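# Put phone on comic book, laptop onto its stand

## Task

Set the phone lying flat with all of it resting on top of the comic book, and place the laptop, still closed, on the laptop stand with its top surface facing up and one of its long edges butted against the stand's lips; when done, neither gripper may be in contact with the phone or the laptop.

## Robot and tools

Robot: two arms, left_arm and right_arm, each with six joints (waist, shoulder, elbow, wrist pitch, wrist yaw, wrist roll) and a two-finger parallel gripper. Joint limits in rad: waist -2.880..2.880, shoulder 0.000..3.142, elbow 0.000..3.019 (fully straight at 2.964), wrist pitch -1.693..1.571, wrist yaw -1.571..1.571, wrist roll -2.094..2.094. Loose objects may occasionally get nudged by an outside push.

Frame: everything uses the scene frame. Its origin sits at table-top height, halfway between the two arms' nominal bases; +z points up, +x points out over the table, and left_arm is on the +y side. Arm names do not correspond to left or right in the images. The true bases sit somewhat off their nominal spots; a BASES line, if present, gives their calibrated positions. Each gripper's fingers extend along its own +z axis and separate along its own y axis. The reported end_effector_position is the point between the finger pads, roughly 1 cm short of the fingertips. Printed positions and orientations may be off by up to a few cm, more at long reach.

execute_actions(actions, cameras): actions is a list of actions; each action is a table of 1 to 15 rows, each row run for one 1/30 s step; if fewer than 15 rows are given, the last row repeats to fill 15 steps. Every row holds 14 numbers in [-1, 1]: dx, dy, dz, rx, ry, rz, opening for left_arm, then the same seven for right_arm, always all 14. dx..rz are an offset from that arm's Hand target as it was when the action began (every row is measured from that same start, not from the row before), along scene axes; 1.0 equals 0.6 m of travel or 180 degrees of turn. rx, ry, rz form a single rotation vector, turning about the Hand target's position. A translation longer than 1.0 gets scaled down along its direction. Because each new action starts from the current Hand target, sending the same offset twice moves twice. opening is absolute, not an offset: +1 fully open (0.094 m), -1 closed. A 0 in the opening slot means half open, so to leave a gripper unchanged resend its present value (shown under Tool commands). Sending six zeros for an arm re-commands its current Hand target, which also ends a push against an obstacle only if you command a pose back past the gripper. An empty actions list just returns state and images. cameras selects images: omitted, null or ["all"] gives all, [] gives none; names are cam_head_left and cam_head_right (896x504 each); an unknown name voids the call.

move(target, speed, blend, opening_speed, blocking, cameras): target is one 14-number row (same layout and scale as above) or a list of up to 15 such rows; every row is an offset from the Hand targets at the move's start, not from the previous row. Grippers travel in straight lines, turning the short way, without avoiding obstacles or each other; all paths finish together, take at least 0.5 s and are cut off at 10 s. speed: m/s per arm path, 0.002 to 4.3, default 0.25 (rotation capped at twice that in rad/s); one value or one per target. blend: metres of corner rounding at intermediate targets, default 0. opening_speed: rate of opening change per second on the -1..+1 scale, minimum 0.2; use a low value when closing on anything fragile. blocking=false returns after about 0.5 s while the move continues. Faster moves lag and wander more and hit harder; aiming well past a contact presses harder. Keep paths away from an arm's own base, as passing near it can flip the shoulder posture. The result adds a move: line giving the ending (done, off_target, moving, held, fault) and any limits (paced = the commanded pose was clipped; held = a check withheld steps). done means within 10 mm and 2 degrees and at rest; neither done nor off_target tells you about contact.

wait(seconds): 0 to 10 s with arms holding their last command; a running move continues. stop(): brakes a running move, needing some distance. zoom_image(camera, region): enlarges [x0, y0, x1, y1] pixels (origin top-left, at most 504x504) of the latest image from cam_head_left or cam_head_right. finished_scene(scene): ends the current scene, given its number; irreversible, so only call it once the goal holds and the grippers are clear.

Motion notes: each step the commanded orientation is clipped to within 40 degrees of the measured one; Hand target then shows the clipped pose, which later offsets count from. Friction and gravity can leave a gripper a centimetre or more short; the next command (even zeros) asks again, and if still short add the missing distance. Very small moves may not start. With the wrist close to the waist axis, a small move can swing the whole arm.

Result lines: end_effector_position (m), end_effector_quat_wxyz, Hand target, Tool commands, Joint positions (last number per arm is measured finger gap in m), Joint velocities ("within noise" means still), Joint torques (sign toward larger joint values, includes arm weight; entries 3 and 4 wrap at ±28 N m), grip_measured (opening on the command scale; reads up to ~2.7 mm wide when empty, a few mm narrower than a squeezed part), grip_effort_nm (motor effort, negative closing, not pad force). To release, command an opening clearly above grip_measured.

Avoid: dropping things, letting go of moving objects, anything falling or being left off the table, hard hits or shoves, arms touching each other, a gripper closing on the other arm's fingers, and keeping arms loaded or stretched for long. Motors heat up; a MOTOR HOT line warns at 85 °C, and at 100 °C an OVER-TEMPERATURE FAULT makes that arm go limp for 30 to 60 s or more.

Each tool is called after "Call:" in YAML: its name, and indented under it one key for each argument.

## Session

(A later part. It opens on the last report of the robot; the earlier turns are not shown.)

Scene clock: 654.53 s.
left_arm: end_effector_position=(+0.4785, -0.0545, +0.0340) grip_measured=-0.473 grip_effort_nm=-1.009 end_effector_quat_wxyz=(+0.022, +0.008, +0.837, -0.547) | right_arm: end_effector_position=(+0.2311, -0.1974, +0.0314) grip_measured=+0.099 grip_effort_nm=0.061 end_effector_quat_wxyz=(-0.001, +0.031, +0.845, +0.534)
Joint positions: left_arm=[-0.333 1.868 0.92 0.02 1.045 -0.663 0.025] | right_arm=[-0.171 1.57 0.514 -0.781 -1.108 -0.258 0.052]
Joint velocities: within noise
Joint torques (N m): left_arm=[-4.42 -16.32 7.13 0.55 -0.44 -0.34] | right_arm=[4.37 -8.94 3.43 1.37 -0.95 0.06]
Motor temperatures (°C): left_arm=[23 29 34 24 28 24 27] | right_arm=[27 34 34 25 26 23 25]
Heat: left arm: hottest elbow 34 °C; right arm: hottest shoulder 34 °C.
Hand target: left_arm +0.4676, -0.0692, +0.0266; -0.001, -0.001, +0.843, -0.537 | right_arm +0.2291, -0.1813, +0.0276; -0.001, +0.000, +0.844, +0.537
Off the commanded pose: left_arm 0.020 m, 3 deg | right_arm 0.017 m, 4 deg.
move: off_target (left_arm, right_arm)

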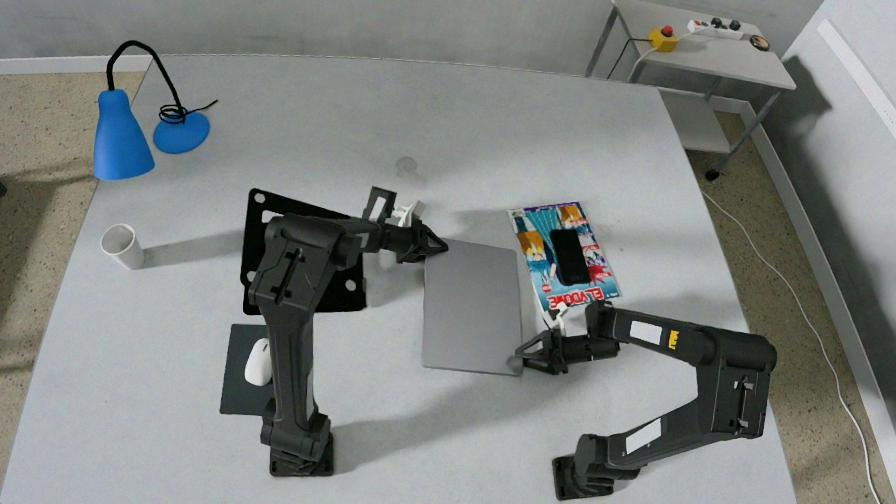

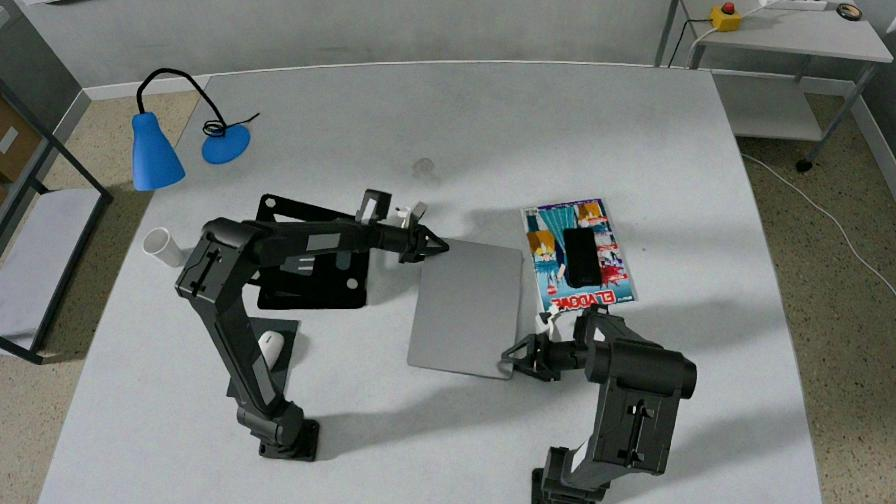

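Call:
move:
  target:
    - [0,0,0,0,0,0,-0.78,0,-0.06,0.0,0,0,0,0.1]
    - [0,0,0,0,0,0,-0.78,0,-0.06,-0.03,0,0,0,0.1]
    - [0,0,0,0,0,0,-0.78,0,0.05,-0.03,0,0,0,0.1]
  speed: 0.06

Call:
zoom_image:
  camera: "cam_head_left"
  region: [470, 270, 650, 410]

Call:
zoom_image:
  camera: "cam_head_right"
  region: [470, 270, 650, 410]

Scene clock: 665.13 s.
left_arm: end_effector_position=(+0.4923, -0.0485, +0.0427) grip_measured=-0.520 grip_effort_nm=-1.004 end_effector_quat_wxyz=(+0.038, +0.008, +0.834, -0.550) | right_arm: end_effector_position=(+0.2371, -0.1691, +0.0307) grip_measured=+0.099 grip_effort_nm=0.066 end_effector_quat_wxyz=(+0.014, +0.029, +0.834, +0.551)
Joint positions: left_arm=[-0.314 1.863 0.938 0.024 1.047 -0.662 0.023] | right_arm=[-0.072 1.548 0.458 -0.492 -1.169 -0.004 0.052]
Joint velocities: within noise
Joint torques (N m): left_arm=[-5.13 -16.5 5.9 0.35 -0.48 -0.23] | right_arm=[5.25 -5.54 3.45 2.07 0.67 0.02]
Motor temperatures (°C): left_arm=[23 29 34 24 28 24 28] | right_arm=[27 34 34 25 26 23 25]
Heat: left arm: hottest elbow 34 °C; right arm: hottest shoulder 34 °C.
Hand target: left_arm +0.4676, -0.0692, +0.0265; -0.001, -0.001, +0.843, -0.537 | right_arm +0.2291, -0.1514, +0.0095; -0.001, +0.000, +0.844, +0.537
Off the commanded pose: left_arm 0.036 m, 5 deg | right_arm 0.029 m, 4 deg.
move: off_target (left_arm, right_arm)

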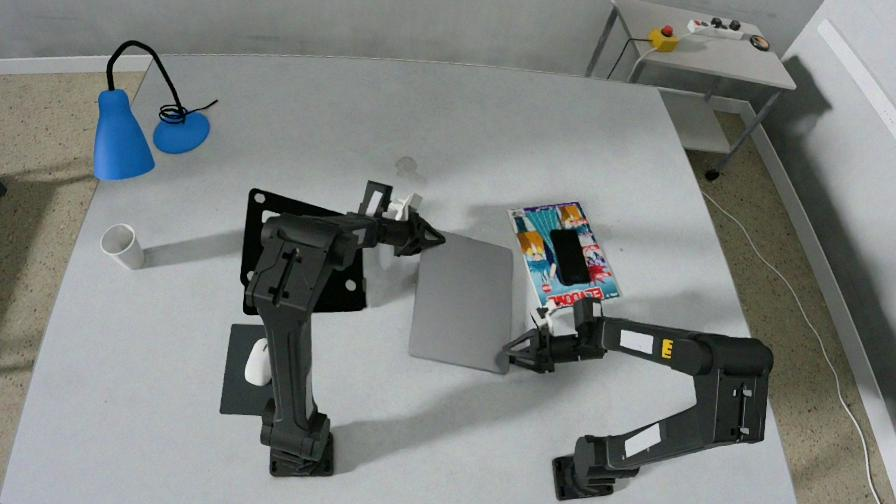

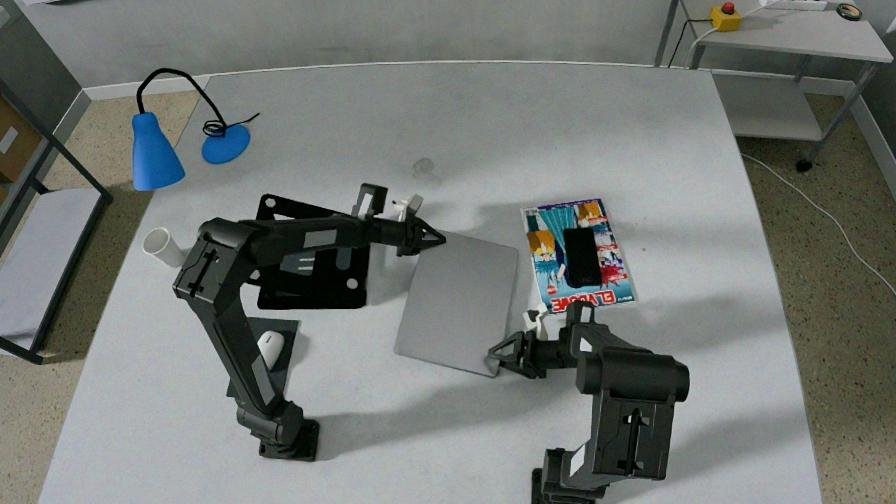

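Scaled by 2.800.

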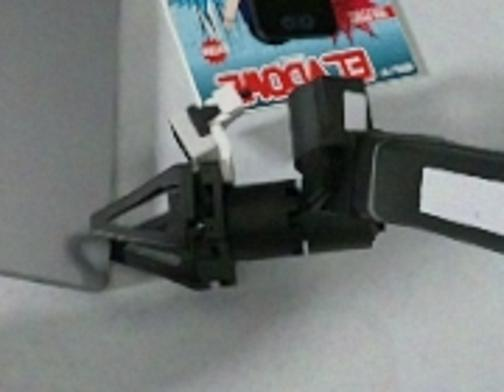

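Scaled by 2.800.

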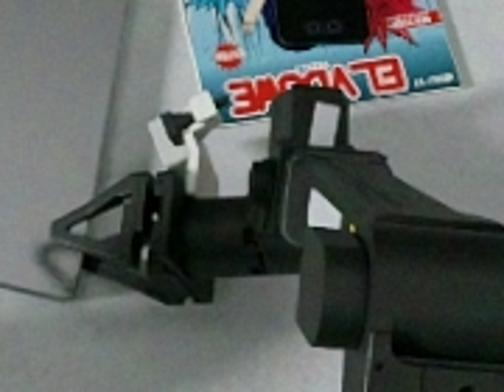

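Call:
move:
  target: [0,-0.03,0.01,0,0,0,-0.78,0.02,0.05,0.09,0,0,0,0.1]
  speed: 0.06

Call:
zoom_image:
  camera: "cam_head_left"
  region: [470, 270, 650, 410]

Call:
zoom_image:
  camera: "cam_head_right"
  region: [470, 270, 650, 410]

Scene clock: 679.10 s.
left_arm: end_effector_position=(+0.4944, -0.0507, +0.0497) grip_measured=-0.550 grip_effort_nm=-1.004 end_effector_quat_wxyz=(+0.046, +0.013, +0.833, -0.551) | right_arm: end_effector_position=(+0.2300, -0.1381, +0.0377) grip_measured=+0.100 grip_effort_nm=-0.032 end_effector_quat_wxyz=(-0.029, +0.043, +0.857, +0.512)
Joint positions: left_arm=[-0.318 1.851 0.938 0.038 1.042 -0.669 0.021] | right_arm=[0.073 1.455 0.452 -0.435 -1.073 0.257 0.052]
Joint velocities: within noise
Joint torques (N m): left_arm=[-7.82 -16.15 6.54 0.57 -1.12 -0.58] | right_arm=[3.19 -13.04 6.11 1.48 -2.17 0.14]
Motor temperatures (°C): left_arm=[23 29 34 24 28 24 28] | right_arm=[27 33 33 25 27 23 25]
Heat: left arm: hottest elbow 34 °C; right arm: hottest shoulder 33 °C.
Hand target: left_arm +0.4676, -0.0872, +0.0326; -0.001, -0.001, +0.843, -0.537 | right_arm +0.2412, -0.1214, +0.0636; -0.001, +0.000, +0.844, +0.537
Off the commanded pose: left_arm 0.048 m, 6 deg | right_arm 0.033 m, 7 deg.
move: off_target (left_arm, right_arm)

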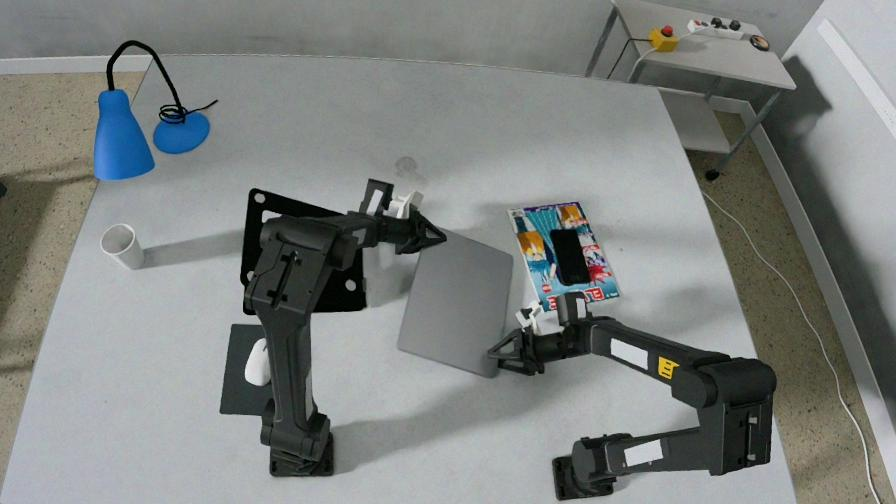

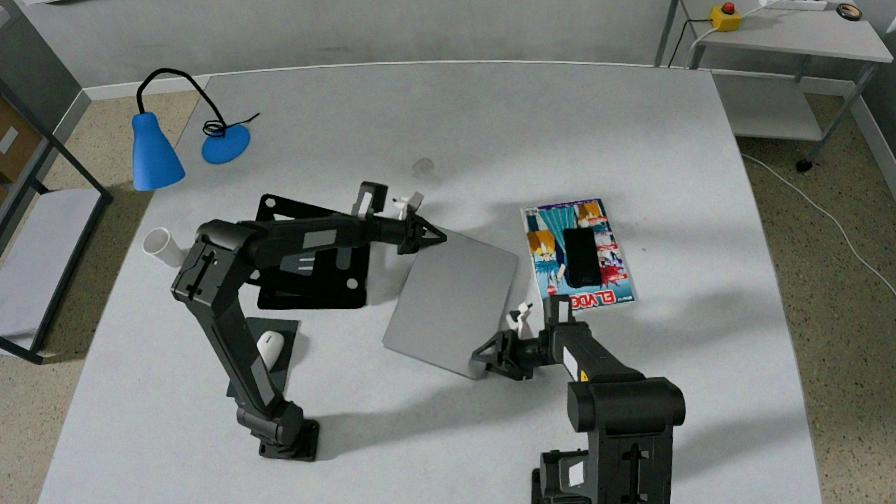

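Scaled by 2.800.

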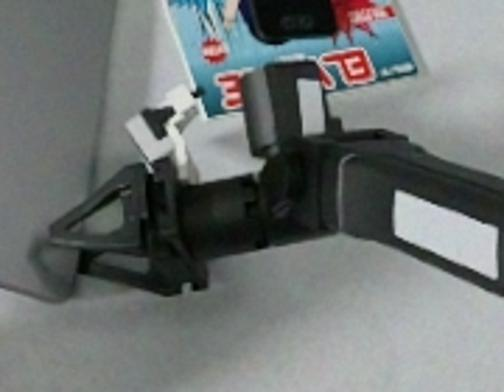

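Scaled by 2.800.

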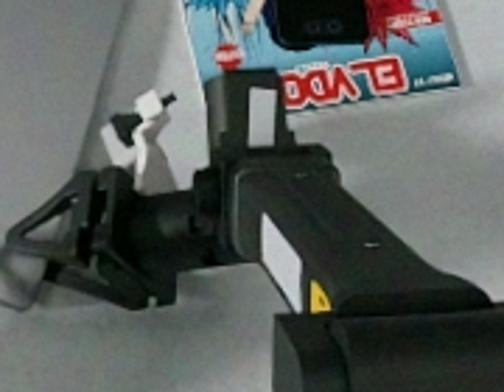

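Call:
move:
  target: [0,-0.0,0.04,0,0,0,-0.78,0.01,0.02,0.05,0,0,0,0.1]
  speed: 0.06

Call:
zoom_image:
  camera: "cam_head_left"
  region: [370, 200, 600, 410]

Call:
zoom_image:
  camera: "cam_head_right"
  region: [370, 200, 600, 410]

Scene clock: 683.20 s.
left_arm: end_effector_position=(+0.4927, -0.0531, +0.0608) grip_measured=-0.588 grip_effort_nm=-1.004 end_effector_quat_wxyz=(+0.038, -0.005, +0.837, -0.547) | right_arm: end_effector_position=(+0.2229, -0.1239, +0.0575) grip_measured=+0.101 grip_effort_nm=-0.042 end_effector_quat_wxyz=(-0.044, +0.047, +0.857, +0.511)
Joint positions: left_arm=[-0.327 1.818 0.938 0.006 1.023 -0.712 0.019] | right_arm=[0.129 1.37 0.452 -0.463 -1.067 0.356 0.052]
Joint velocities: within noise
Joint torques (N m): left_arm=[-6.89 -16.85 7.84 -0.17 -0.36 -0.28] | right_arm=[2.26 -12.86 8.92 1.17 -1.94 0.03]
Motor temperatures (°C): left_arm=[23 29 34 24 28 24 28] | right_arm=[27 34 34 25 28 23 25]
Heat: left arm: hottest elbow 34 °C; right arm: hottest shoulder 34 °C.
Hand target: left_arm +0.4675, -0.0872, +0.0565; -0.001, -0.001, +0.843, -0.537 | right_arm +0.2472, -0.1093, +0.0936; -0.001, +0.000, +0.844, +0.537
Off the commanded pose: left_arm 0.043 m, 5 deg | right_arm 0.046 m, 8 deg.
move: off_target (left_arm, right_arm)

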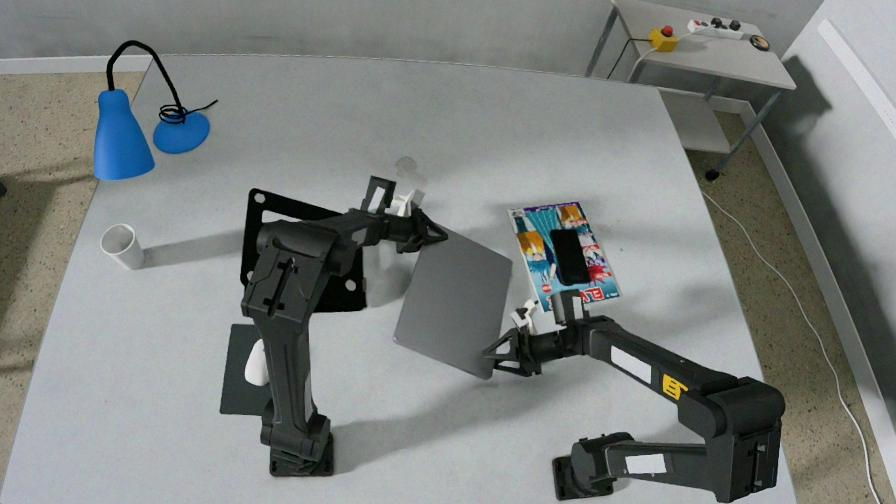

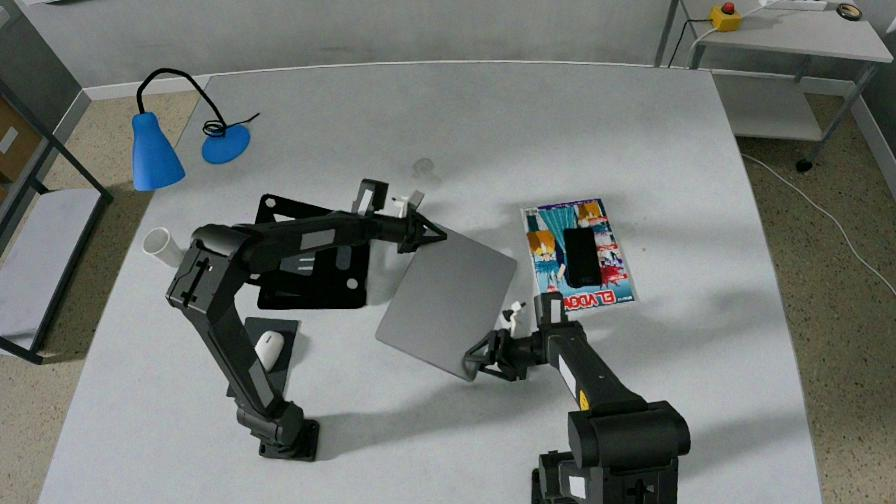

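Scaled by 2.191.

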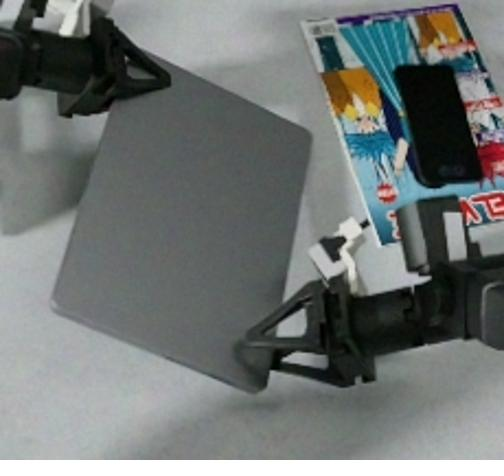

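Scaled by 2.191.

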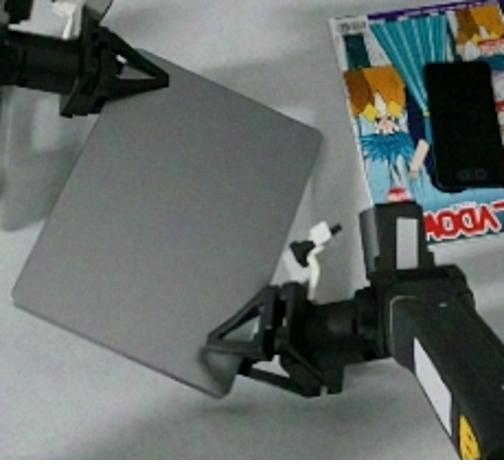

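Call:
move:
  target: [0,0,0,0,0,0,-0.78,0,0,0,0,0,0,-0.8]
  opening_speed: 0.4

Call:
zoom_image:
  camera: "cam_head_left"
  region: [370, 200, 600, 410]

Call:
zoom_image:
  camera: "cam_head_right"
  region: [370, 200, 600, 410]

Scene clock: 690.53 s.
left_arm: end_effector_position=(+0.4956, -0.0541, +0.0636) grip_measured=-0.604 grip_effort_nm=-1.004 end_effector_quat_wxyz=(+0.034, -0.016, +0.837, -0.546) | right_arm: end_effector_position=(+0.2196, -0.1215, +0.0580) grip_measured=-0.797 grip_effort_nm=-0.188 end_effector_quat_wxyz=(-0.050, +0.045, +0.857, +0.511)
Joint positions: left_arm=[-0.328 1.816 0.945 0.003 1.018 -0.74 0.019] | right_arm=[0.139 1.368 0.452 -0.473 -1.069 0.357 0.01]
Joint velocities: within noise
Joint torques (N m): left_arm=[-7.18 -17.32 7.21 0.13 -0.18 -0.08] | right_arm=[1.61 -12.86 8.91 1.46 -1.83 0.05]
Motor temperatures (°C): left_arm=[23 30 34 24 28 24 28] | right_arm=[27 34 35 25 30 23 25]
Heat: left arm: hottest elbow 34 °C; right arm: hottest elbow 35 °C.
Hand target: left_arm +0.4675, -0.0872, +0.0565; -0.001, -0.001, +0.843, -0.537 | right_arm +0.2472, -0.1093, +0.0936; -0.001, +0.000, +0.844, +0.537
Off the commanded pose: left_arm 0.044 m, 5 deg | right_arm 0.047 m, 8 deg.
move: off_target (left_arm, right_arm)

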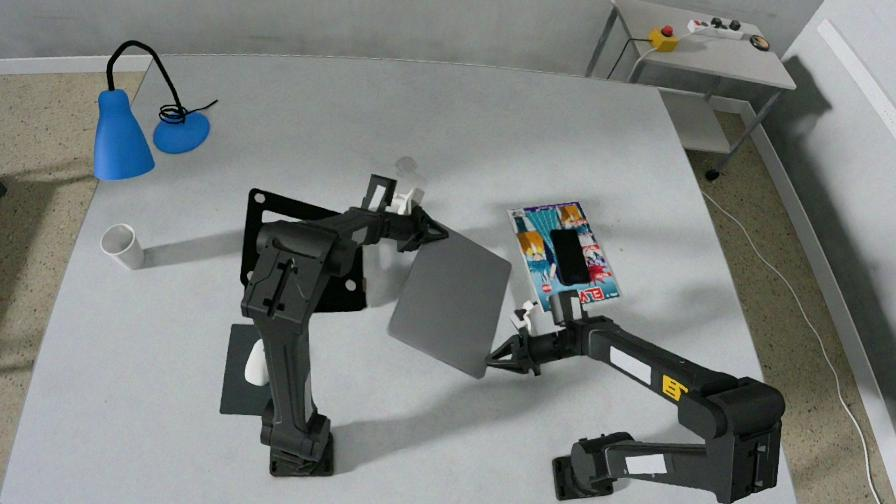

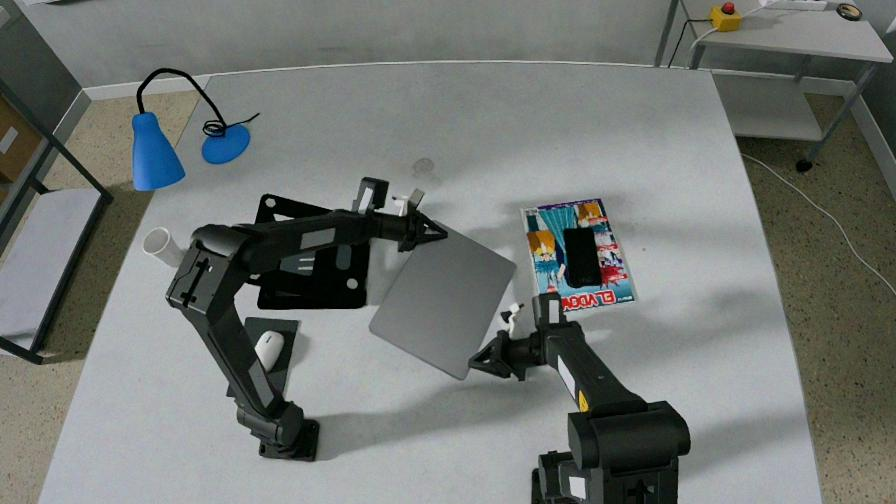

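Scaled by 2.191.

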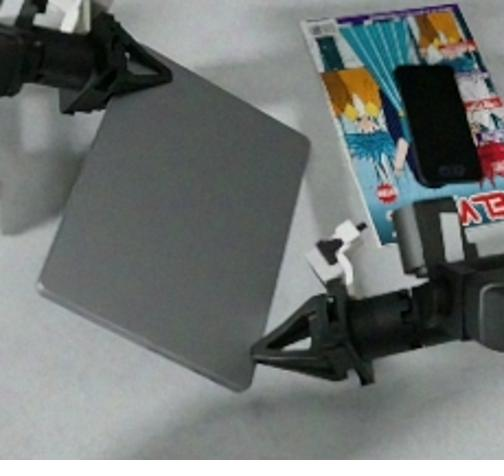

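Scaled by 2.191.

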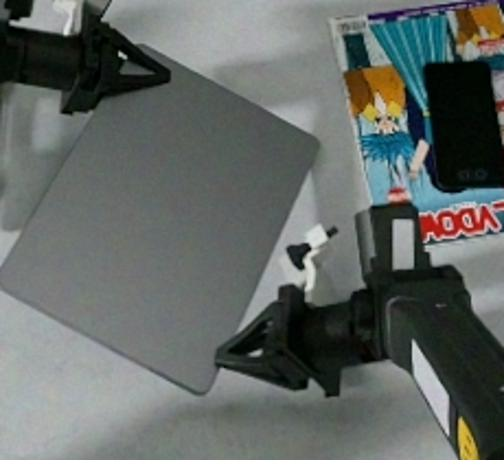

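Call:
move:
  target: [0,0,0.0,0,0,0,-0.78,0.03,-0.06,-0.03,0,0,0,-0.8]
  speed: 0.04

Call:
move:
  target: [0,0,0.0,0,0,0,-0.78,-0.0,-0.2,0.05,0,0,0,-0.8]
  speed: 0.1

Call:
zoom_image:
  camera: "cam_head_left"
  region: [370, 200, 600, 410]

Call:
zoom_image:
  camera: "cam_head_right"
  region: [370, 200, 600, 410]

Scene clock: 700.37 s.
left_arm: end_effector_position=(+0.4845, -0.0711, +0.0715) grip_measured=-0.611 grip_effort_nm=-1.009 end_effector_quat_wxyz=(+0.044, +0.030, +0.833, -0.550) | right_arm: end_effector_position=(+0.2523, -0.1434, +0.0725) grip_measured=-0.799 grip_effort_nm=-0.081 end_effector_quat_wxyz=(-0.006, +0.000, +0.844, +0.536)
Joint positions: left_arm=[-0.363 1.802 0.945 0.002 1.026 -0.677 0.018] | right_arm=[0.033 1.432 0.547 -0.628 -1.13 0.077 0.009]
Joint velocities: within noise
Joint torques (N m): left_arm=[-4.42 -15.21 7.51 0.05 -0.58 -0.63] | right_arm=[-0.15 -8.23 7.58 -0.13 -0.59 0.05]
Motor temperatures (°C): left_arm=[23 29 33 24 28 24 28] | right_arm=[27 33 36 25 31 23 25]
Heat: left arm: hottest elbow 33 °C; right arm: hottest elbow 36 °C.
Hand target: left_arm +0.4675, -0.0873, +0.0565; -0.001, -0.001, +0.843, -0.537 | right_arm +0.2651, -0.1453, +0.0755; -0.001, +0.000, +0.844, +0.536
Off the commanded pose: left_arm 0.028 m, 7 deg | right_arm 0.013 m, 1 deg.
move: off_target (left_arm, right_arm)

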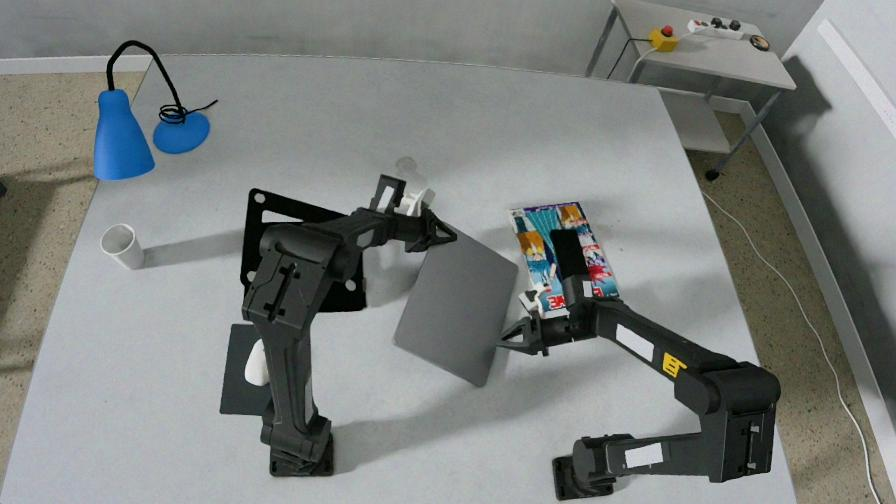

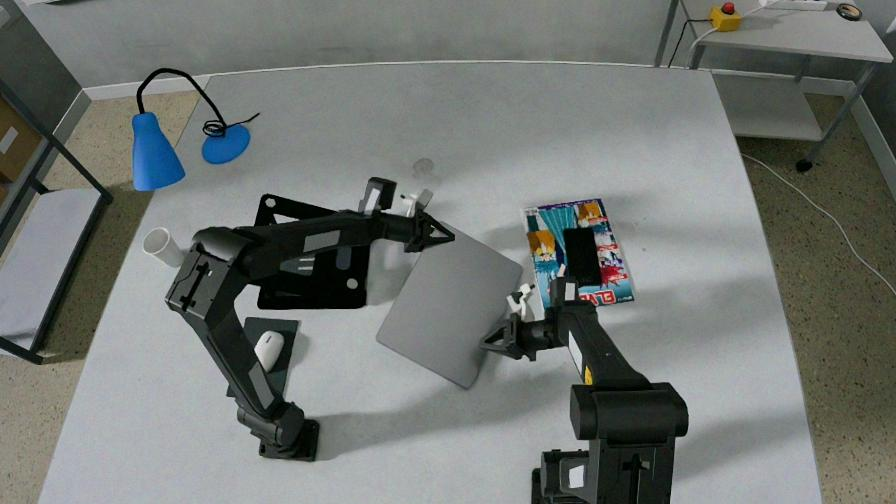

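Scene clock: 702.63 s.
left_arm: end_effector_position=(+0.4845, -0.0711, +0.0715) grip_measured=-0.611 grip_effort_nm=-1.004 end_effector_quat_wxyz=(+0.044, +0.031, +0.833, -0.550) | right_arm: end_effector_position=(+0.2510, -0.2569, +0.1027) grip_measured=-0.799 grip_effort_nm=-0.081 end_effector_quat_wxyz=(-0.008, +0.001, +0.843, +0.538)
Joint positions: left_arm=[-0.363 1.802 0.945 0.002 1.026 -0.676 0.018] | right_arm=[-0.355 1.551 0.74 -1.414 -1.011 -0.72 0.009]
Joint velocities: within noise
Joint torques (N m): left_arm=[-4.66 -15.21 7.45 0.14 -0.57 -0.64] | right_arm=[-0.38 -9.35 7.82 -1.26 -0.34 0.01]
Motor temperatures (°C): left_arm=[23 29 33 24 28 24 28] | right_arm=[27 33 36 25 30 23 25]
Heat: left arm: hottest elbow 33 °C; right arm: hottest elbow 36 °C.
Hand target: left_arm +0.4675, -0.0873, +0.0566; -0.001, -0.001, +0.843, -0.537 | right_arm +0.2652, -0.2654, +0.1055; -0.001, +0.000, +0.844, +0.537
Off the commanded pose: left_arm 0.028 m, 7 deg | right_arm 0.017 m, 1 deg.
move: off_target (left_arm, right_arm)

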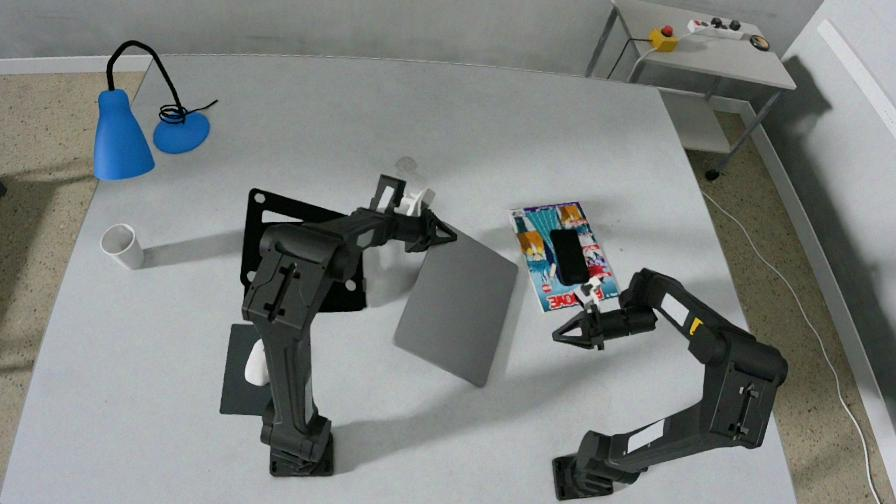

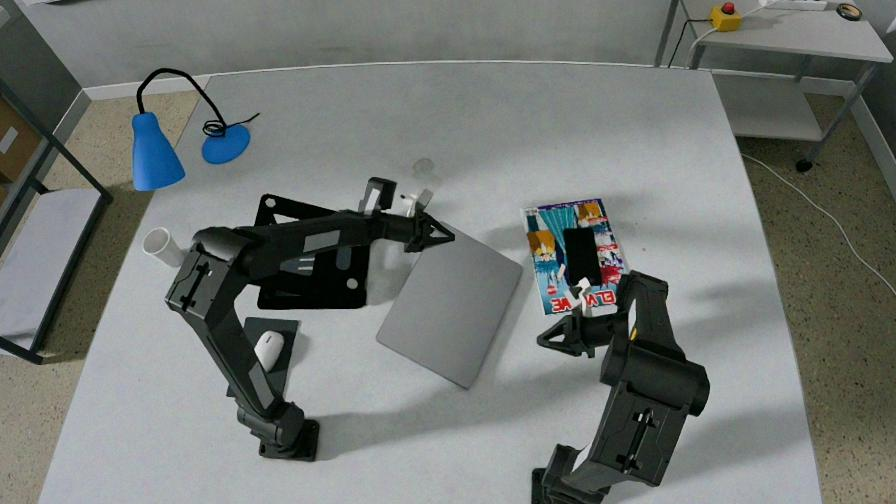

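Scaled by 2.191.

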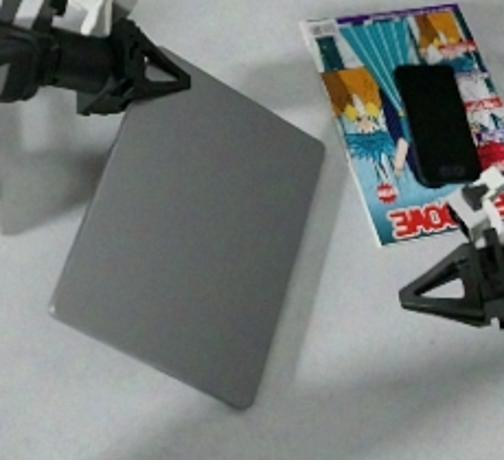

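Scaled by 2.191.

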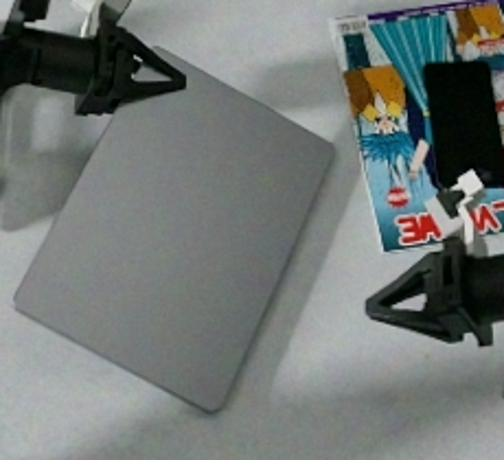

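Call:
move:
  target:
    - [0.1,0.1,0.06,0,0,0.05,-0.78,0,0,0.05,0,0,0,-0.8]
    - [0.233,0.18,0.06,0,0,0.15,-0.78,0,0,0.1,0,0,0,-0.8]
  speed: 0.08

Call:
zoom_image:
  camera: "cam_head_left"
  region: [370, 180, 620, 410]

Call:
zoom_image:
  camera: "cam_head_right"
  region: [370, 180, 620, 410]

Scene clock: 720.40 s.
left_arm: end_effector_position=(+0.5673, +0.0007, +0.0826) grip_measured=-0.612 grip_effort_nm=-1.004 end_effector_quat_wxyz=(+0.126, -0.119, +0.834, -0.523) | right_arm: end_effector_position=(+0.2511, -0.2570, +0.1514) grip_measured=-0.799 grip_effort_nm=-0.085 end_effector_quat_wxyz=(-0.024, +0.011, +0.839, +0.544)
Joint positions: left_arm=[-0.228 1.799 0.972 0.122 0.863 -0.902 0.018] | right_arm=[-0.355 1.468 0.801 -1.599 -1.011 -0.72 0.009]
Joint velocities: within noise
Joint torques (N m): left_arm=[0.21 -15.62 14.37 1.13 -1.1 -1.28] | right_arm=[-0.32 -12.04 8.9 -1.28 -0.33 0.02]
Motor temperatures (°C): left_arm=[23 29 33 24 28 24 28] | right_arm=[27 33 36 25 28 23 25]
Heat: left arm: hottest elbow 33 °C; right arm: hottest elbow 36 °C.
Hand target: left_arm +0.6073, +0.0208, +0.0926; +0.124, -0.198, +0.820, -0.523 | right_arm +0.2652, -0.2654, +0.1655; -0.001, +0.000, +0.844, +0.537
Off the commanded pose: left_arm 0.046 m, 9 deg | right_arm 0.022 m, 3 deg.
move: off_target (left_arm, right_arm)

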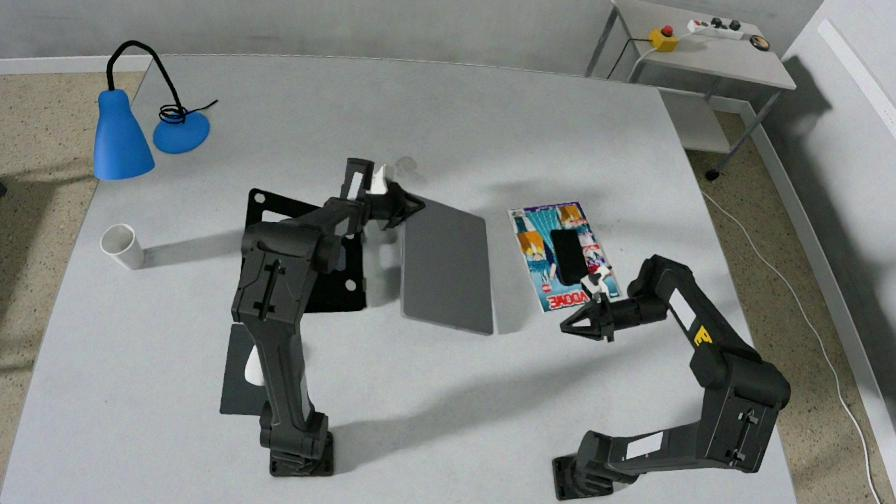

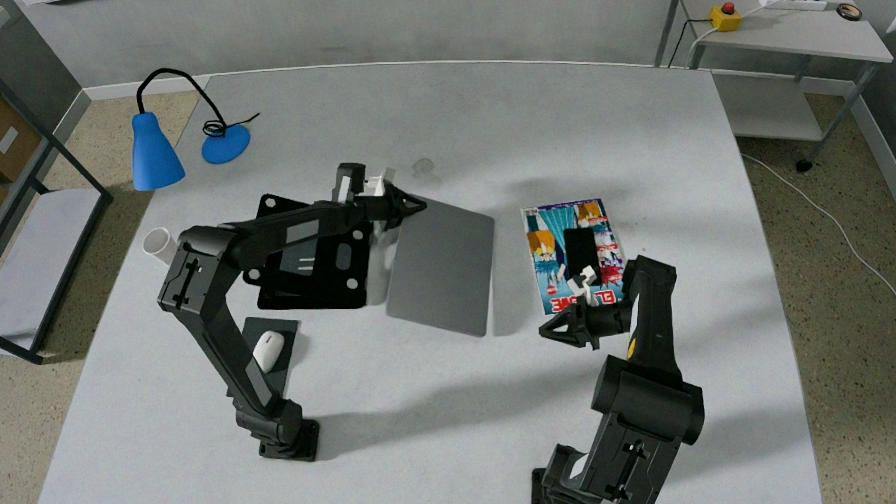

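Scaled by 2.016.

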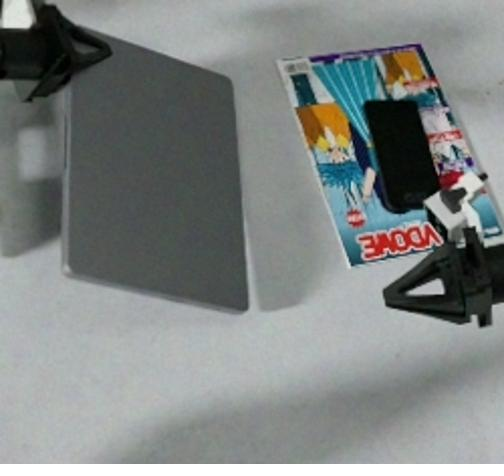

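Scaled by 2.016.

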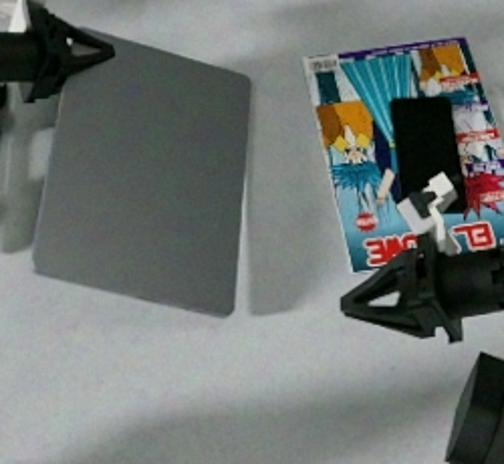

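Call:
move:
  target: [0.0,0.02,0.13,0,0,0.0,-0.78,-0.1,-0.03,0.08,0,0,0,-0.8]
  speed: 0.08

Call:
zoom_image:
  camera: "cam_head_left"
  region: [370, 160, 600, 380]

Call:
zoom_image:
  camera: "cam_head_right"
  region: [370, 160, 600, 380]

Scene clock: 743.93 s.
left_arm: end_effector_position=(+0.5715, +0.0240, +0.1015) grip_measured=-0.612 grip_effort_nm=-1.009 end_effector_quat_wxyz=(+0.112, -0.153, +0.848, -0.495) | right_arm: end_effector_position=(+0.2124, -0.2824, +0.2142) grip_measured=-0.799 grip_effort_nm=-0.081 end_effector_quat_wxyz=(+0.071, +0.030, +0.878, +0.472)
Joint positions: left_arm=[-0.193 1.739 1.01 -0.074 0.83 -0.875 0.018] | right_arm=[-0.494 1.109 0.775 -1.671 -0.928 -0.641 0.009]
Joint velocities: within noise
Joint torques (N m): left_arm=[0.62 -22.24 16.95 0.25 0.9 -1.31] | right_arm=[-0.38 -7.65 6.16 -0.83 -0.37 0.21]
Motor temperatures (°C): left_arm=[23 30 37 24 29 26 29] | right_arm=[26 33 37 25 27 23 25]
Heat: left arm: hottest elbow 37 °C; right arm: hottest elbow 37 °C.
Hand target: left_arm +0.6073, +0.0328, +0.1706; +0.124, -0.198, +0.820, -0.523 | right_arm +0.2052, -0.2834, +0.2136; -0.001, +0.000, +0.844, +0.537
Off the commanded pose: left_arm 0.078 m, 7 deg | right_arm 0.007 m, 12 deg.
joint sent to its limit (right arm) — joint 4 (wrist pitch), lower limit. The joint targets are off in orientation, not in position.
move: off_target (left_arm, right_arm)

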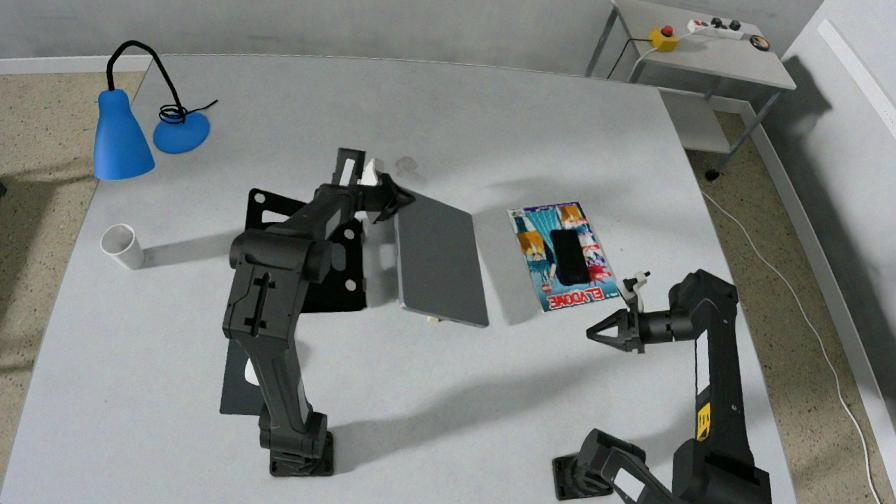

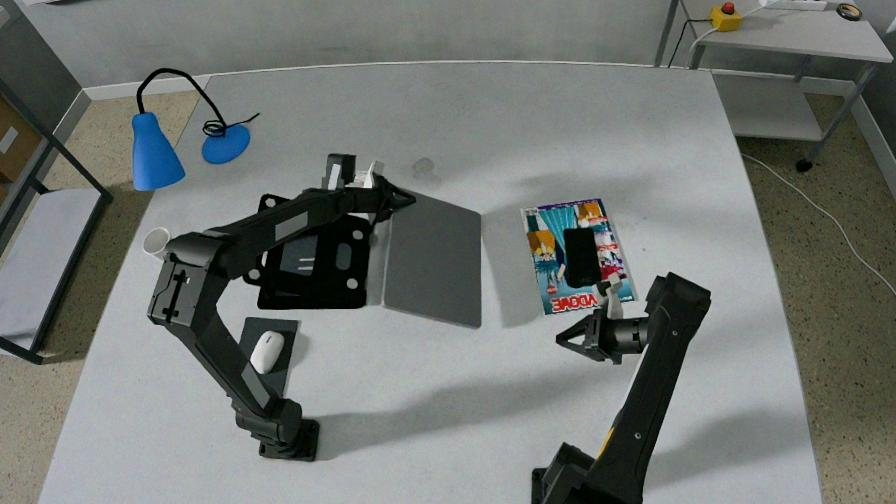

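Scaled by 2.191.

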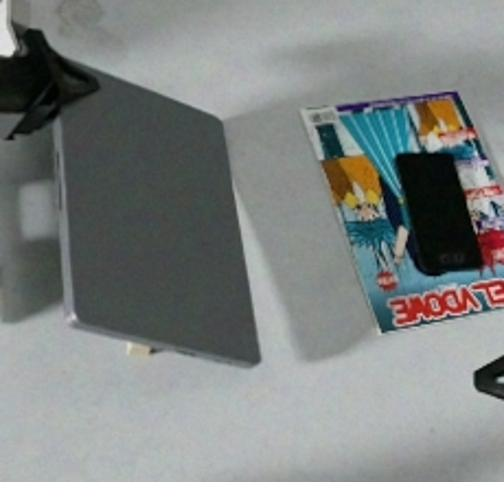

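Scaled by 2.191.

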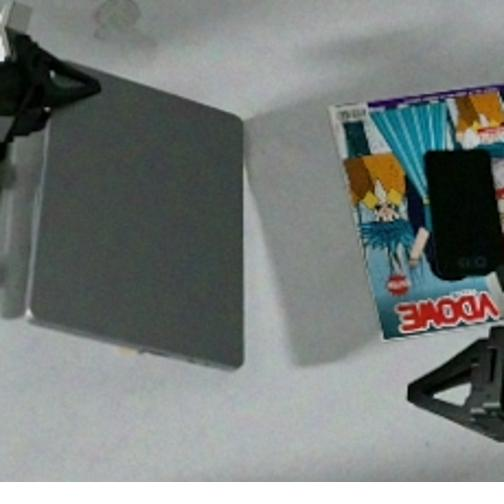

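Call:
move:
  target:
    - [0.0,0.0,0.0,0,0,0.0,-0.78,0.0,0.25,0.03,0.06,0.04,-0.25,0.2]
    - [0.0,0.0,0.0,0,0,0.0,-0.78,-0.03,0.48,0.0,0.118,0.074,-0.498,0.2]
    - [0.0,0.0,0.0,0,0,0.0,-0.78,-0.03,0.48,-0.17,0.118,0.074,-0.498,0.2]
  speed: 0.2

Call:
zoom_image:
  camera: "cam_head_left"
  region: [370, 180, 600, 400]

Call:
zoom_image:
  camera: "cam_head_right"
  region: [340, 180, 570, 400]

Scene clock: 756.13 s.
left_arm: end_effector_position=(+0.5713, +0.0244, +0.1019) grip_measured=-0.614 grip_effort_nm=-1.009 end_effector_quat_wxyz=(+0.115, -0.148, +0.849, -0.494) | right_arm: end_effector_position=(+0.1914, +0.0022, +0.1159) grip_measured=+0.199 grip_effort_nm=0.066 end_effector_quat_wxyz=(+0.350, +0.551, +0.484, +0.583)
Joint positions: left_arm=[-0.192 1.738 1.01 -0.077 0.83 -0.861 0.018] | right_arm=[1.386 1.588 0.328 1.05 1.204 2.075 0.056]
Joint velocities: within noise
Joint torques (N m): left_arm=[1.2 -21.71 17.18 0.13 0.91 -1.4] | right_arm=[1.44 -8.47 3.38 1.61 0.21 0.14]
Motor temperatures (°C): left_arm=[23 31 40 24 29 26 29] | right_arm=[26 33 37 25 26 23 25]
Heat: left arm: hottest elbow 40 °C; right arm: hottest elbow 37 °C.
Hand target: left_arm +0.6073, +0.0328, +0.1704; +0.124, -0.198, +0.820, -0.523 | right_arm +0.1871, +0.0047, +0.1115; +0.287, +0.645, +0.492, +0.509
Off the commanded pose: left_arm 0.078 m, 7 deg | right_arm 0.007 m, 16 deg.
joint sent to its limit (right arm) — joint 6 (wrist roll), upper limit. The joint targets are off in orientation, not in position.
move: off_target (left_arm, right_arm)

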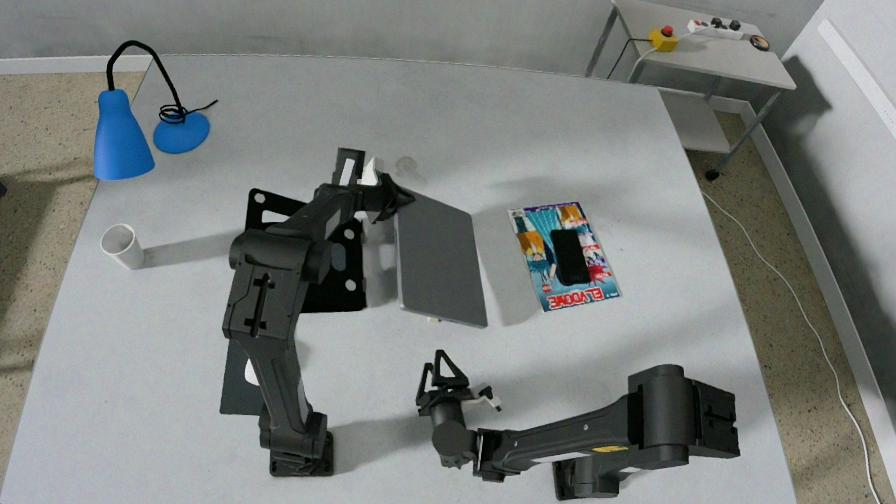

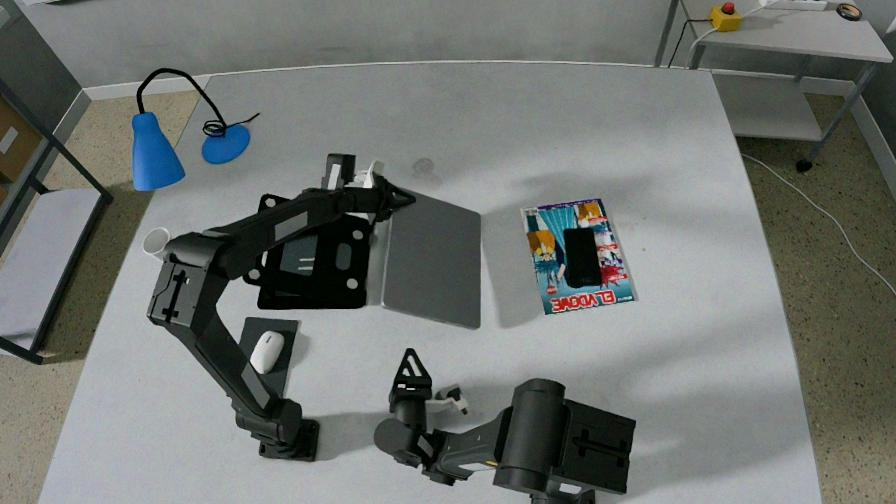

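Scaled by 2.191.

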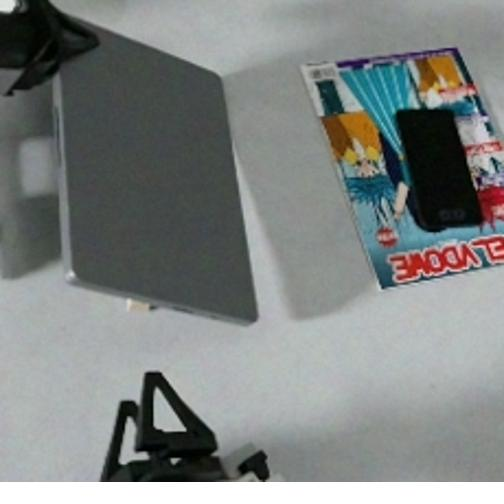

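Scaled by 2.191.

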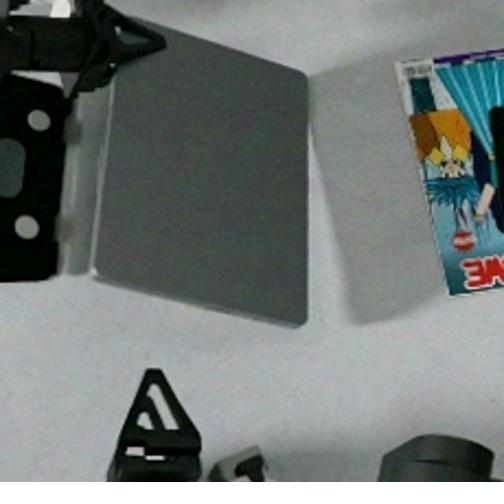

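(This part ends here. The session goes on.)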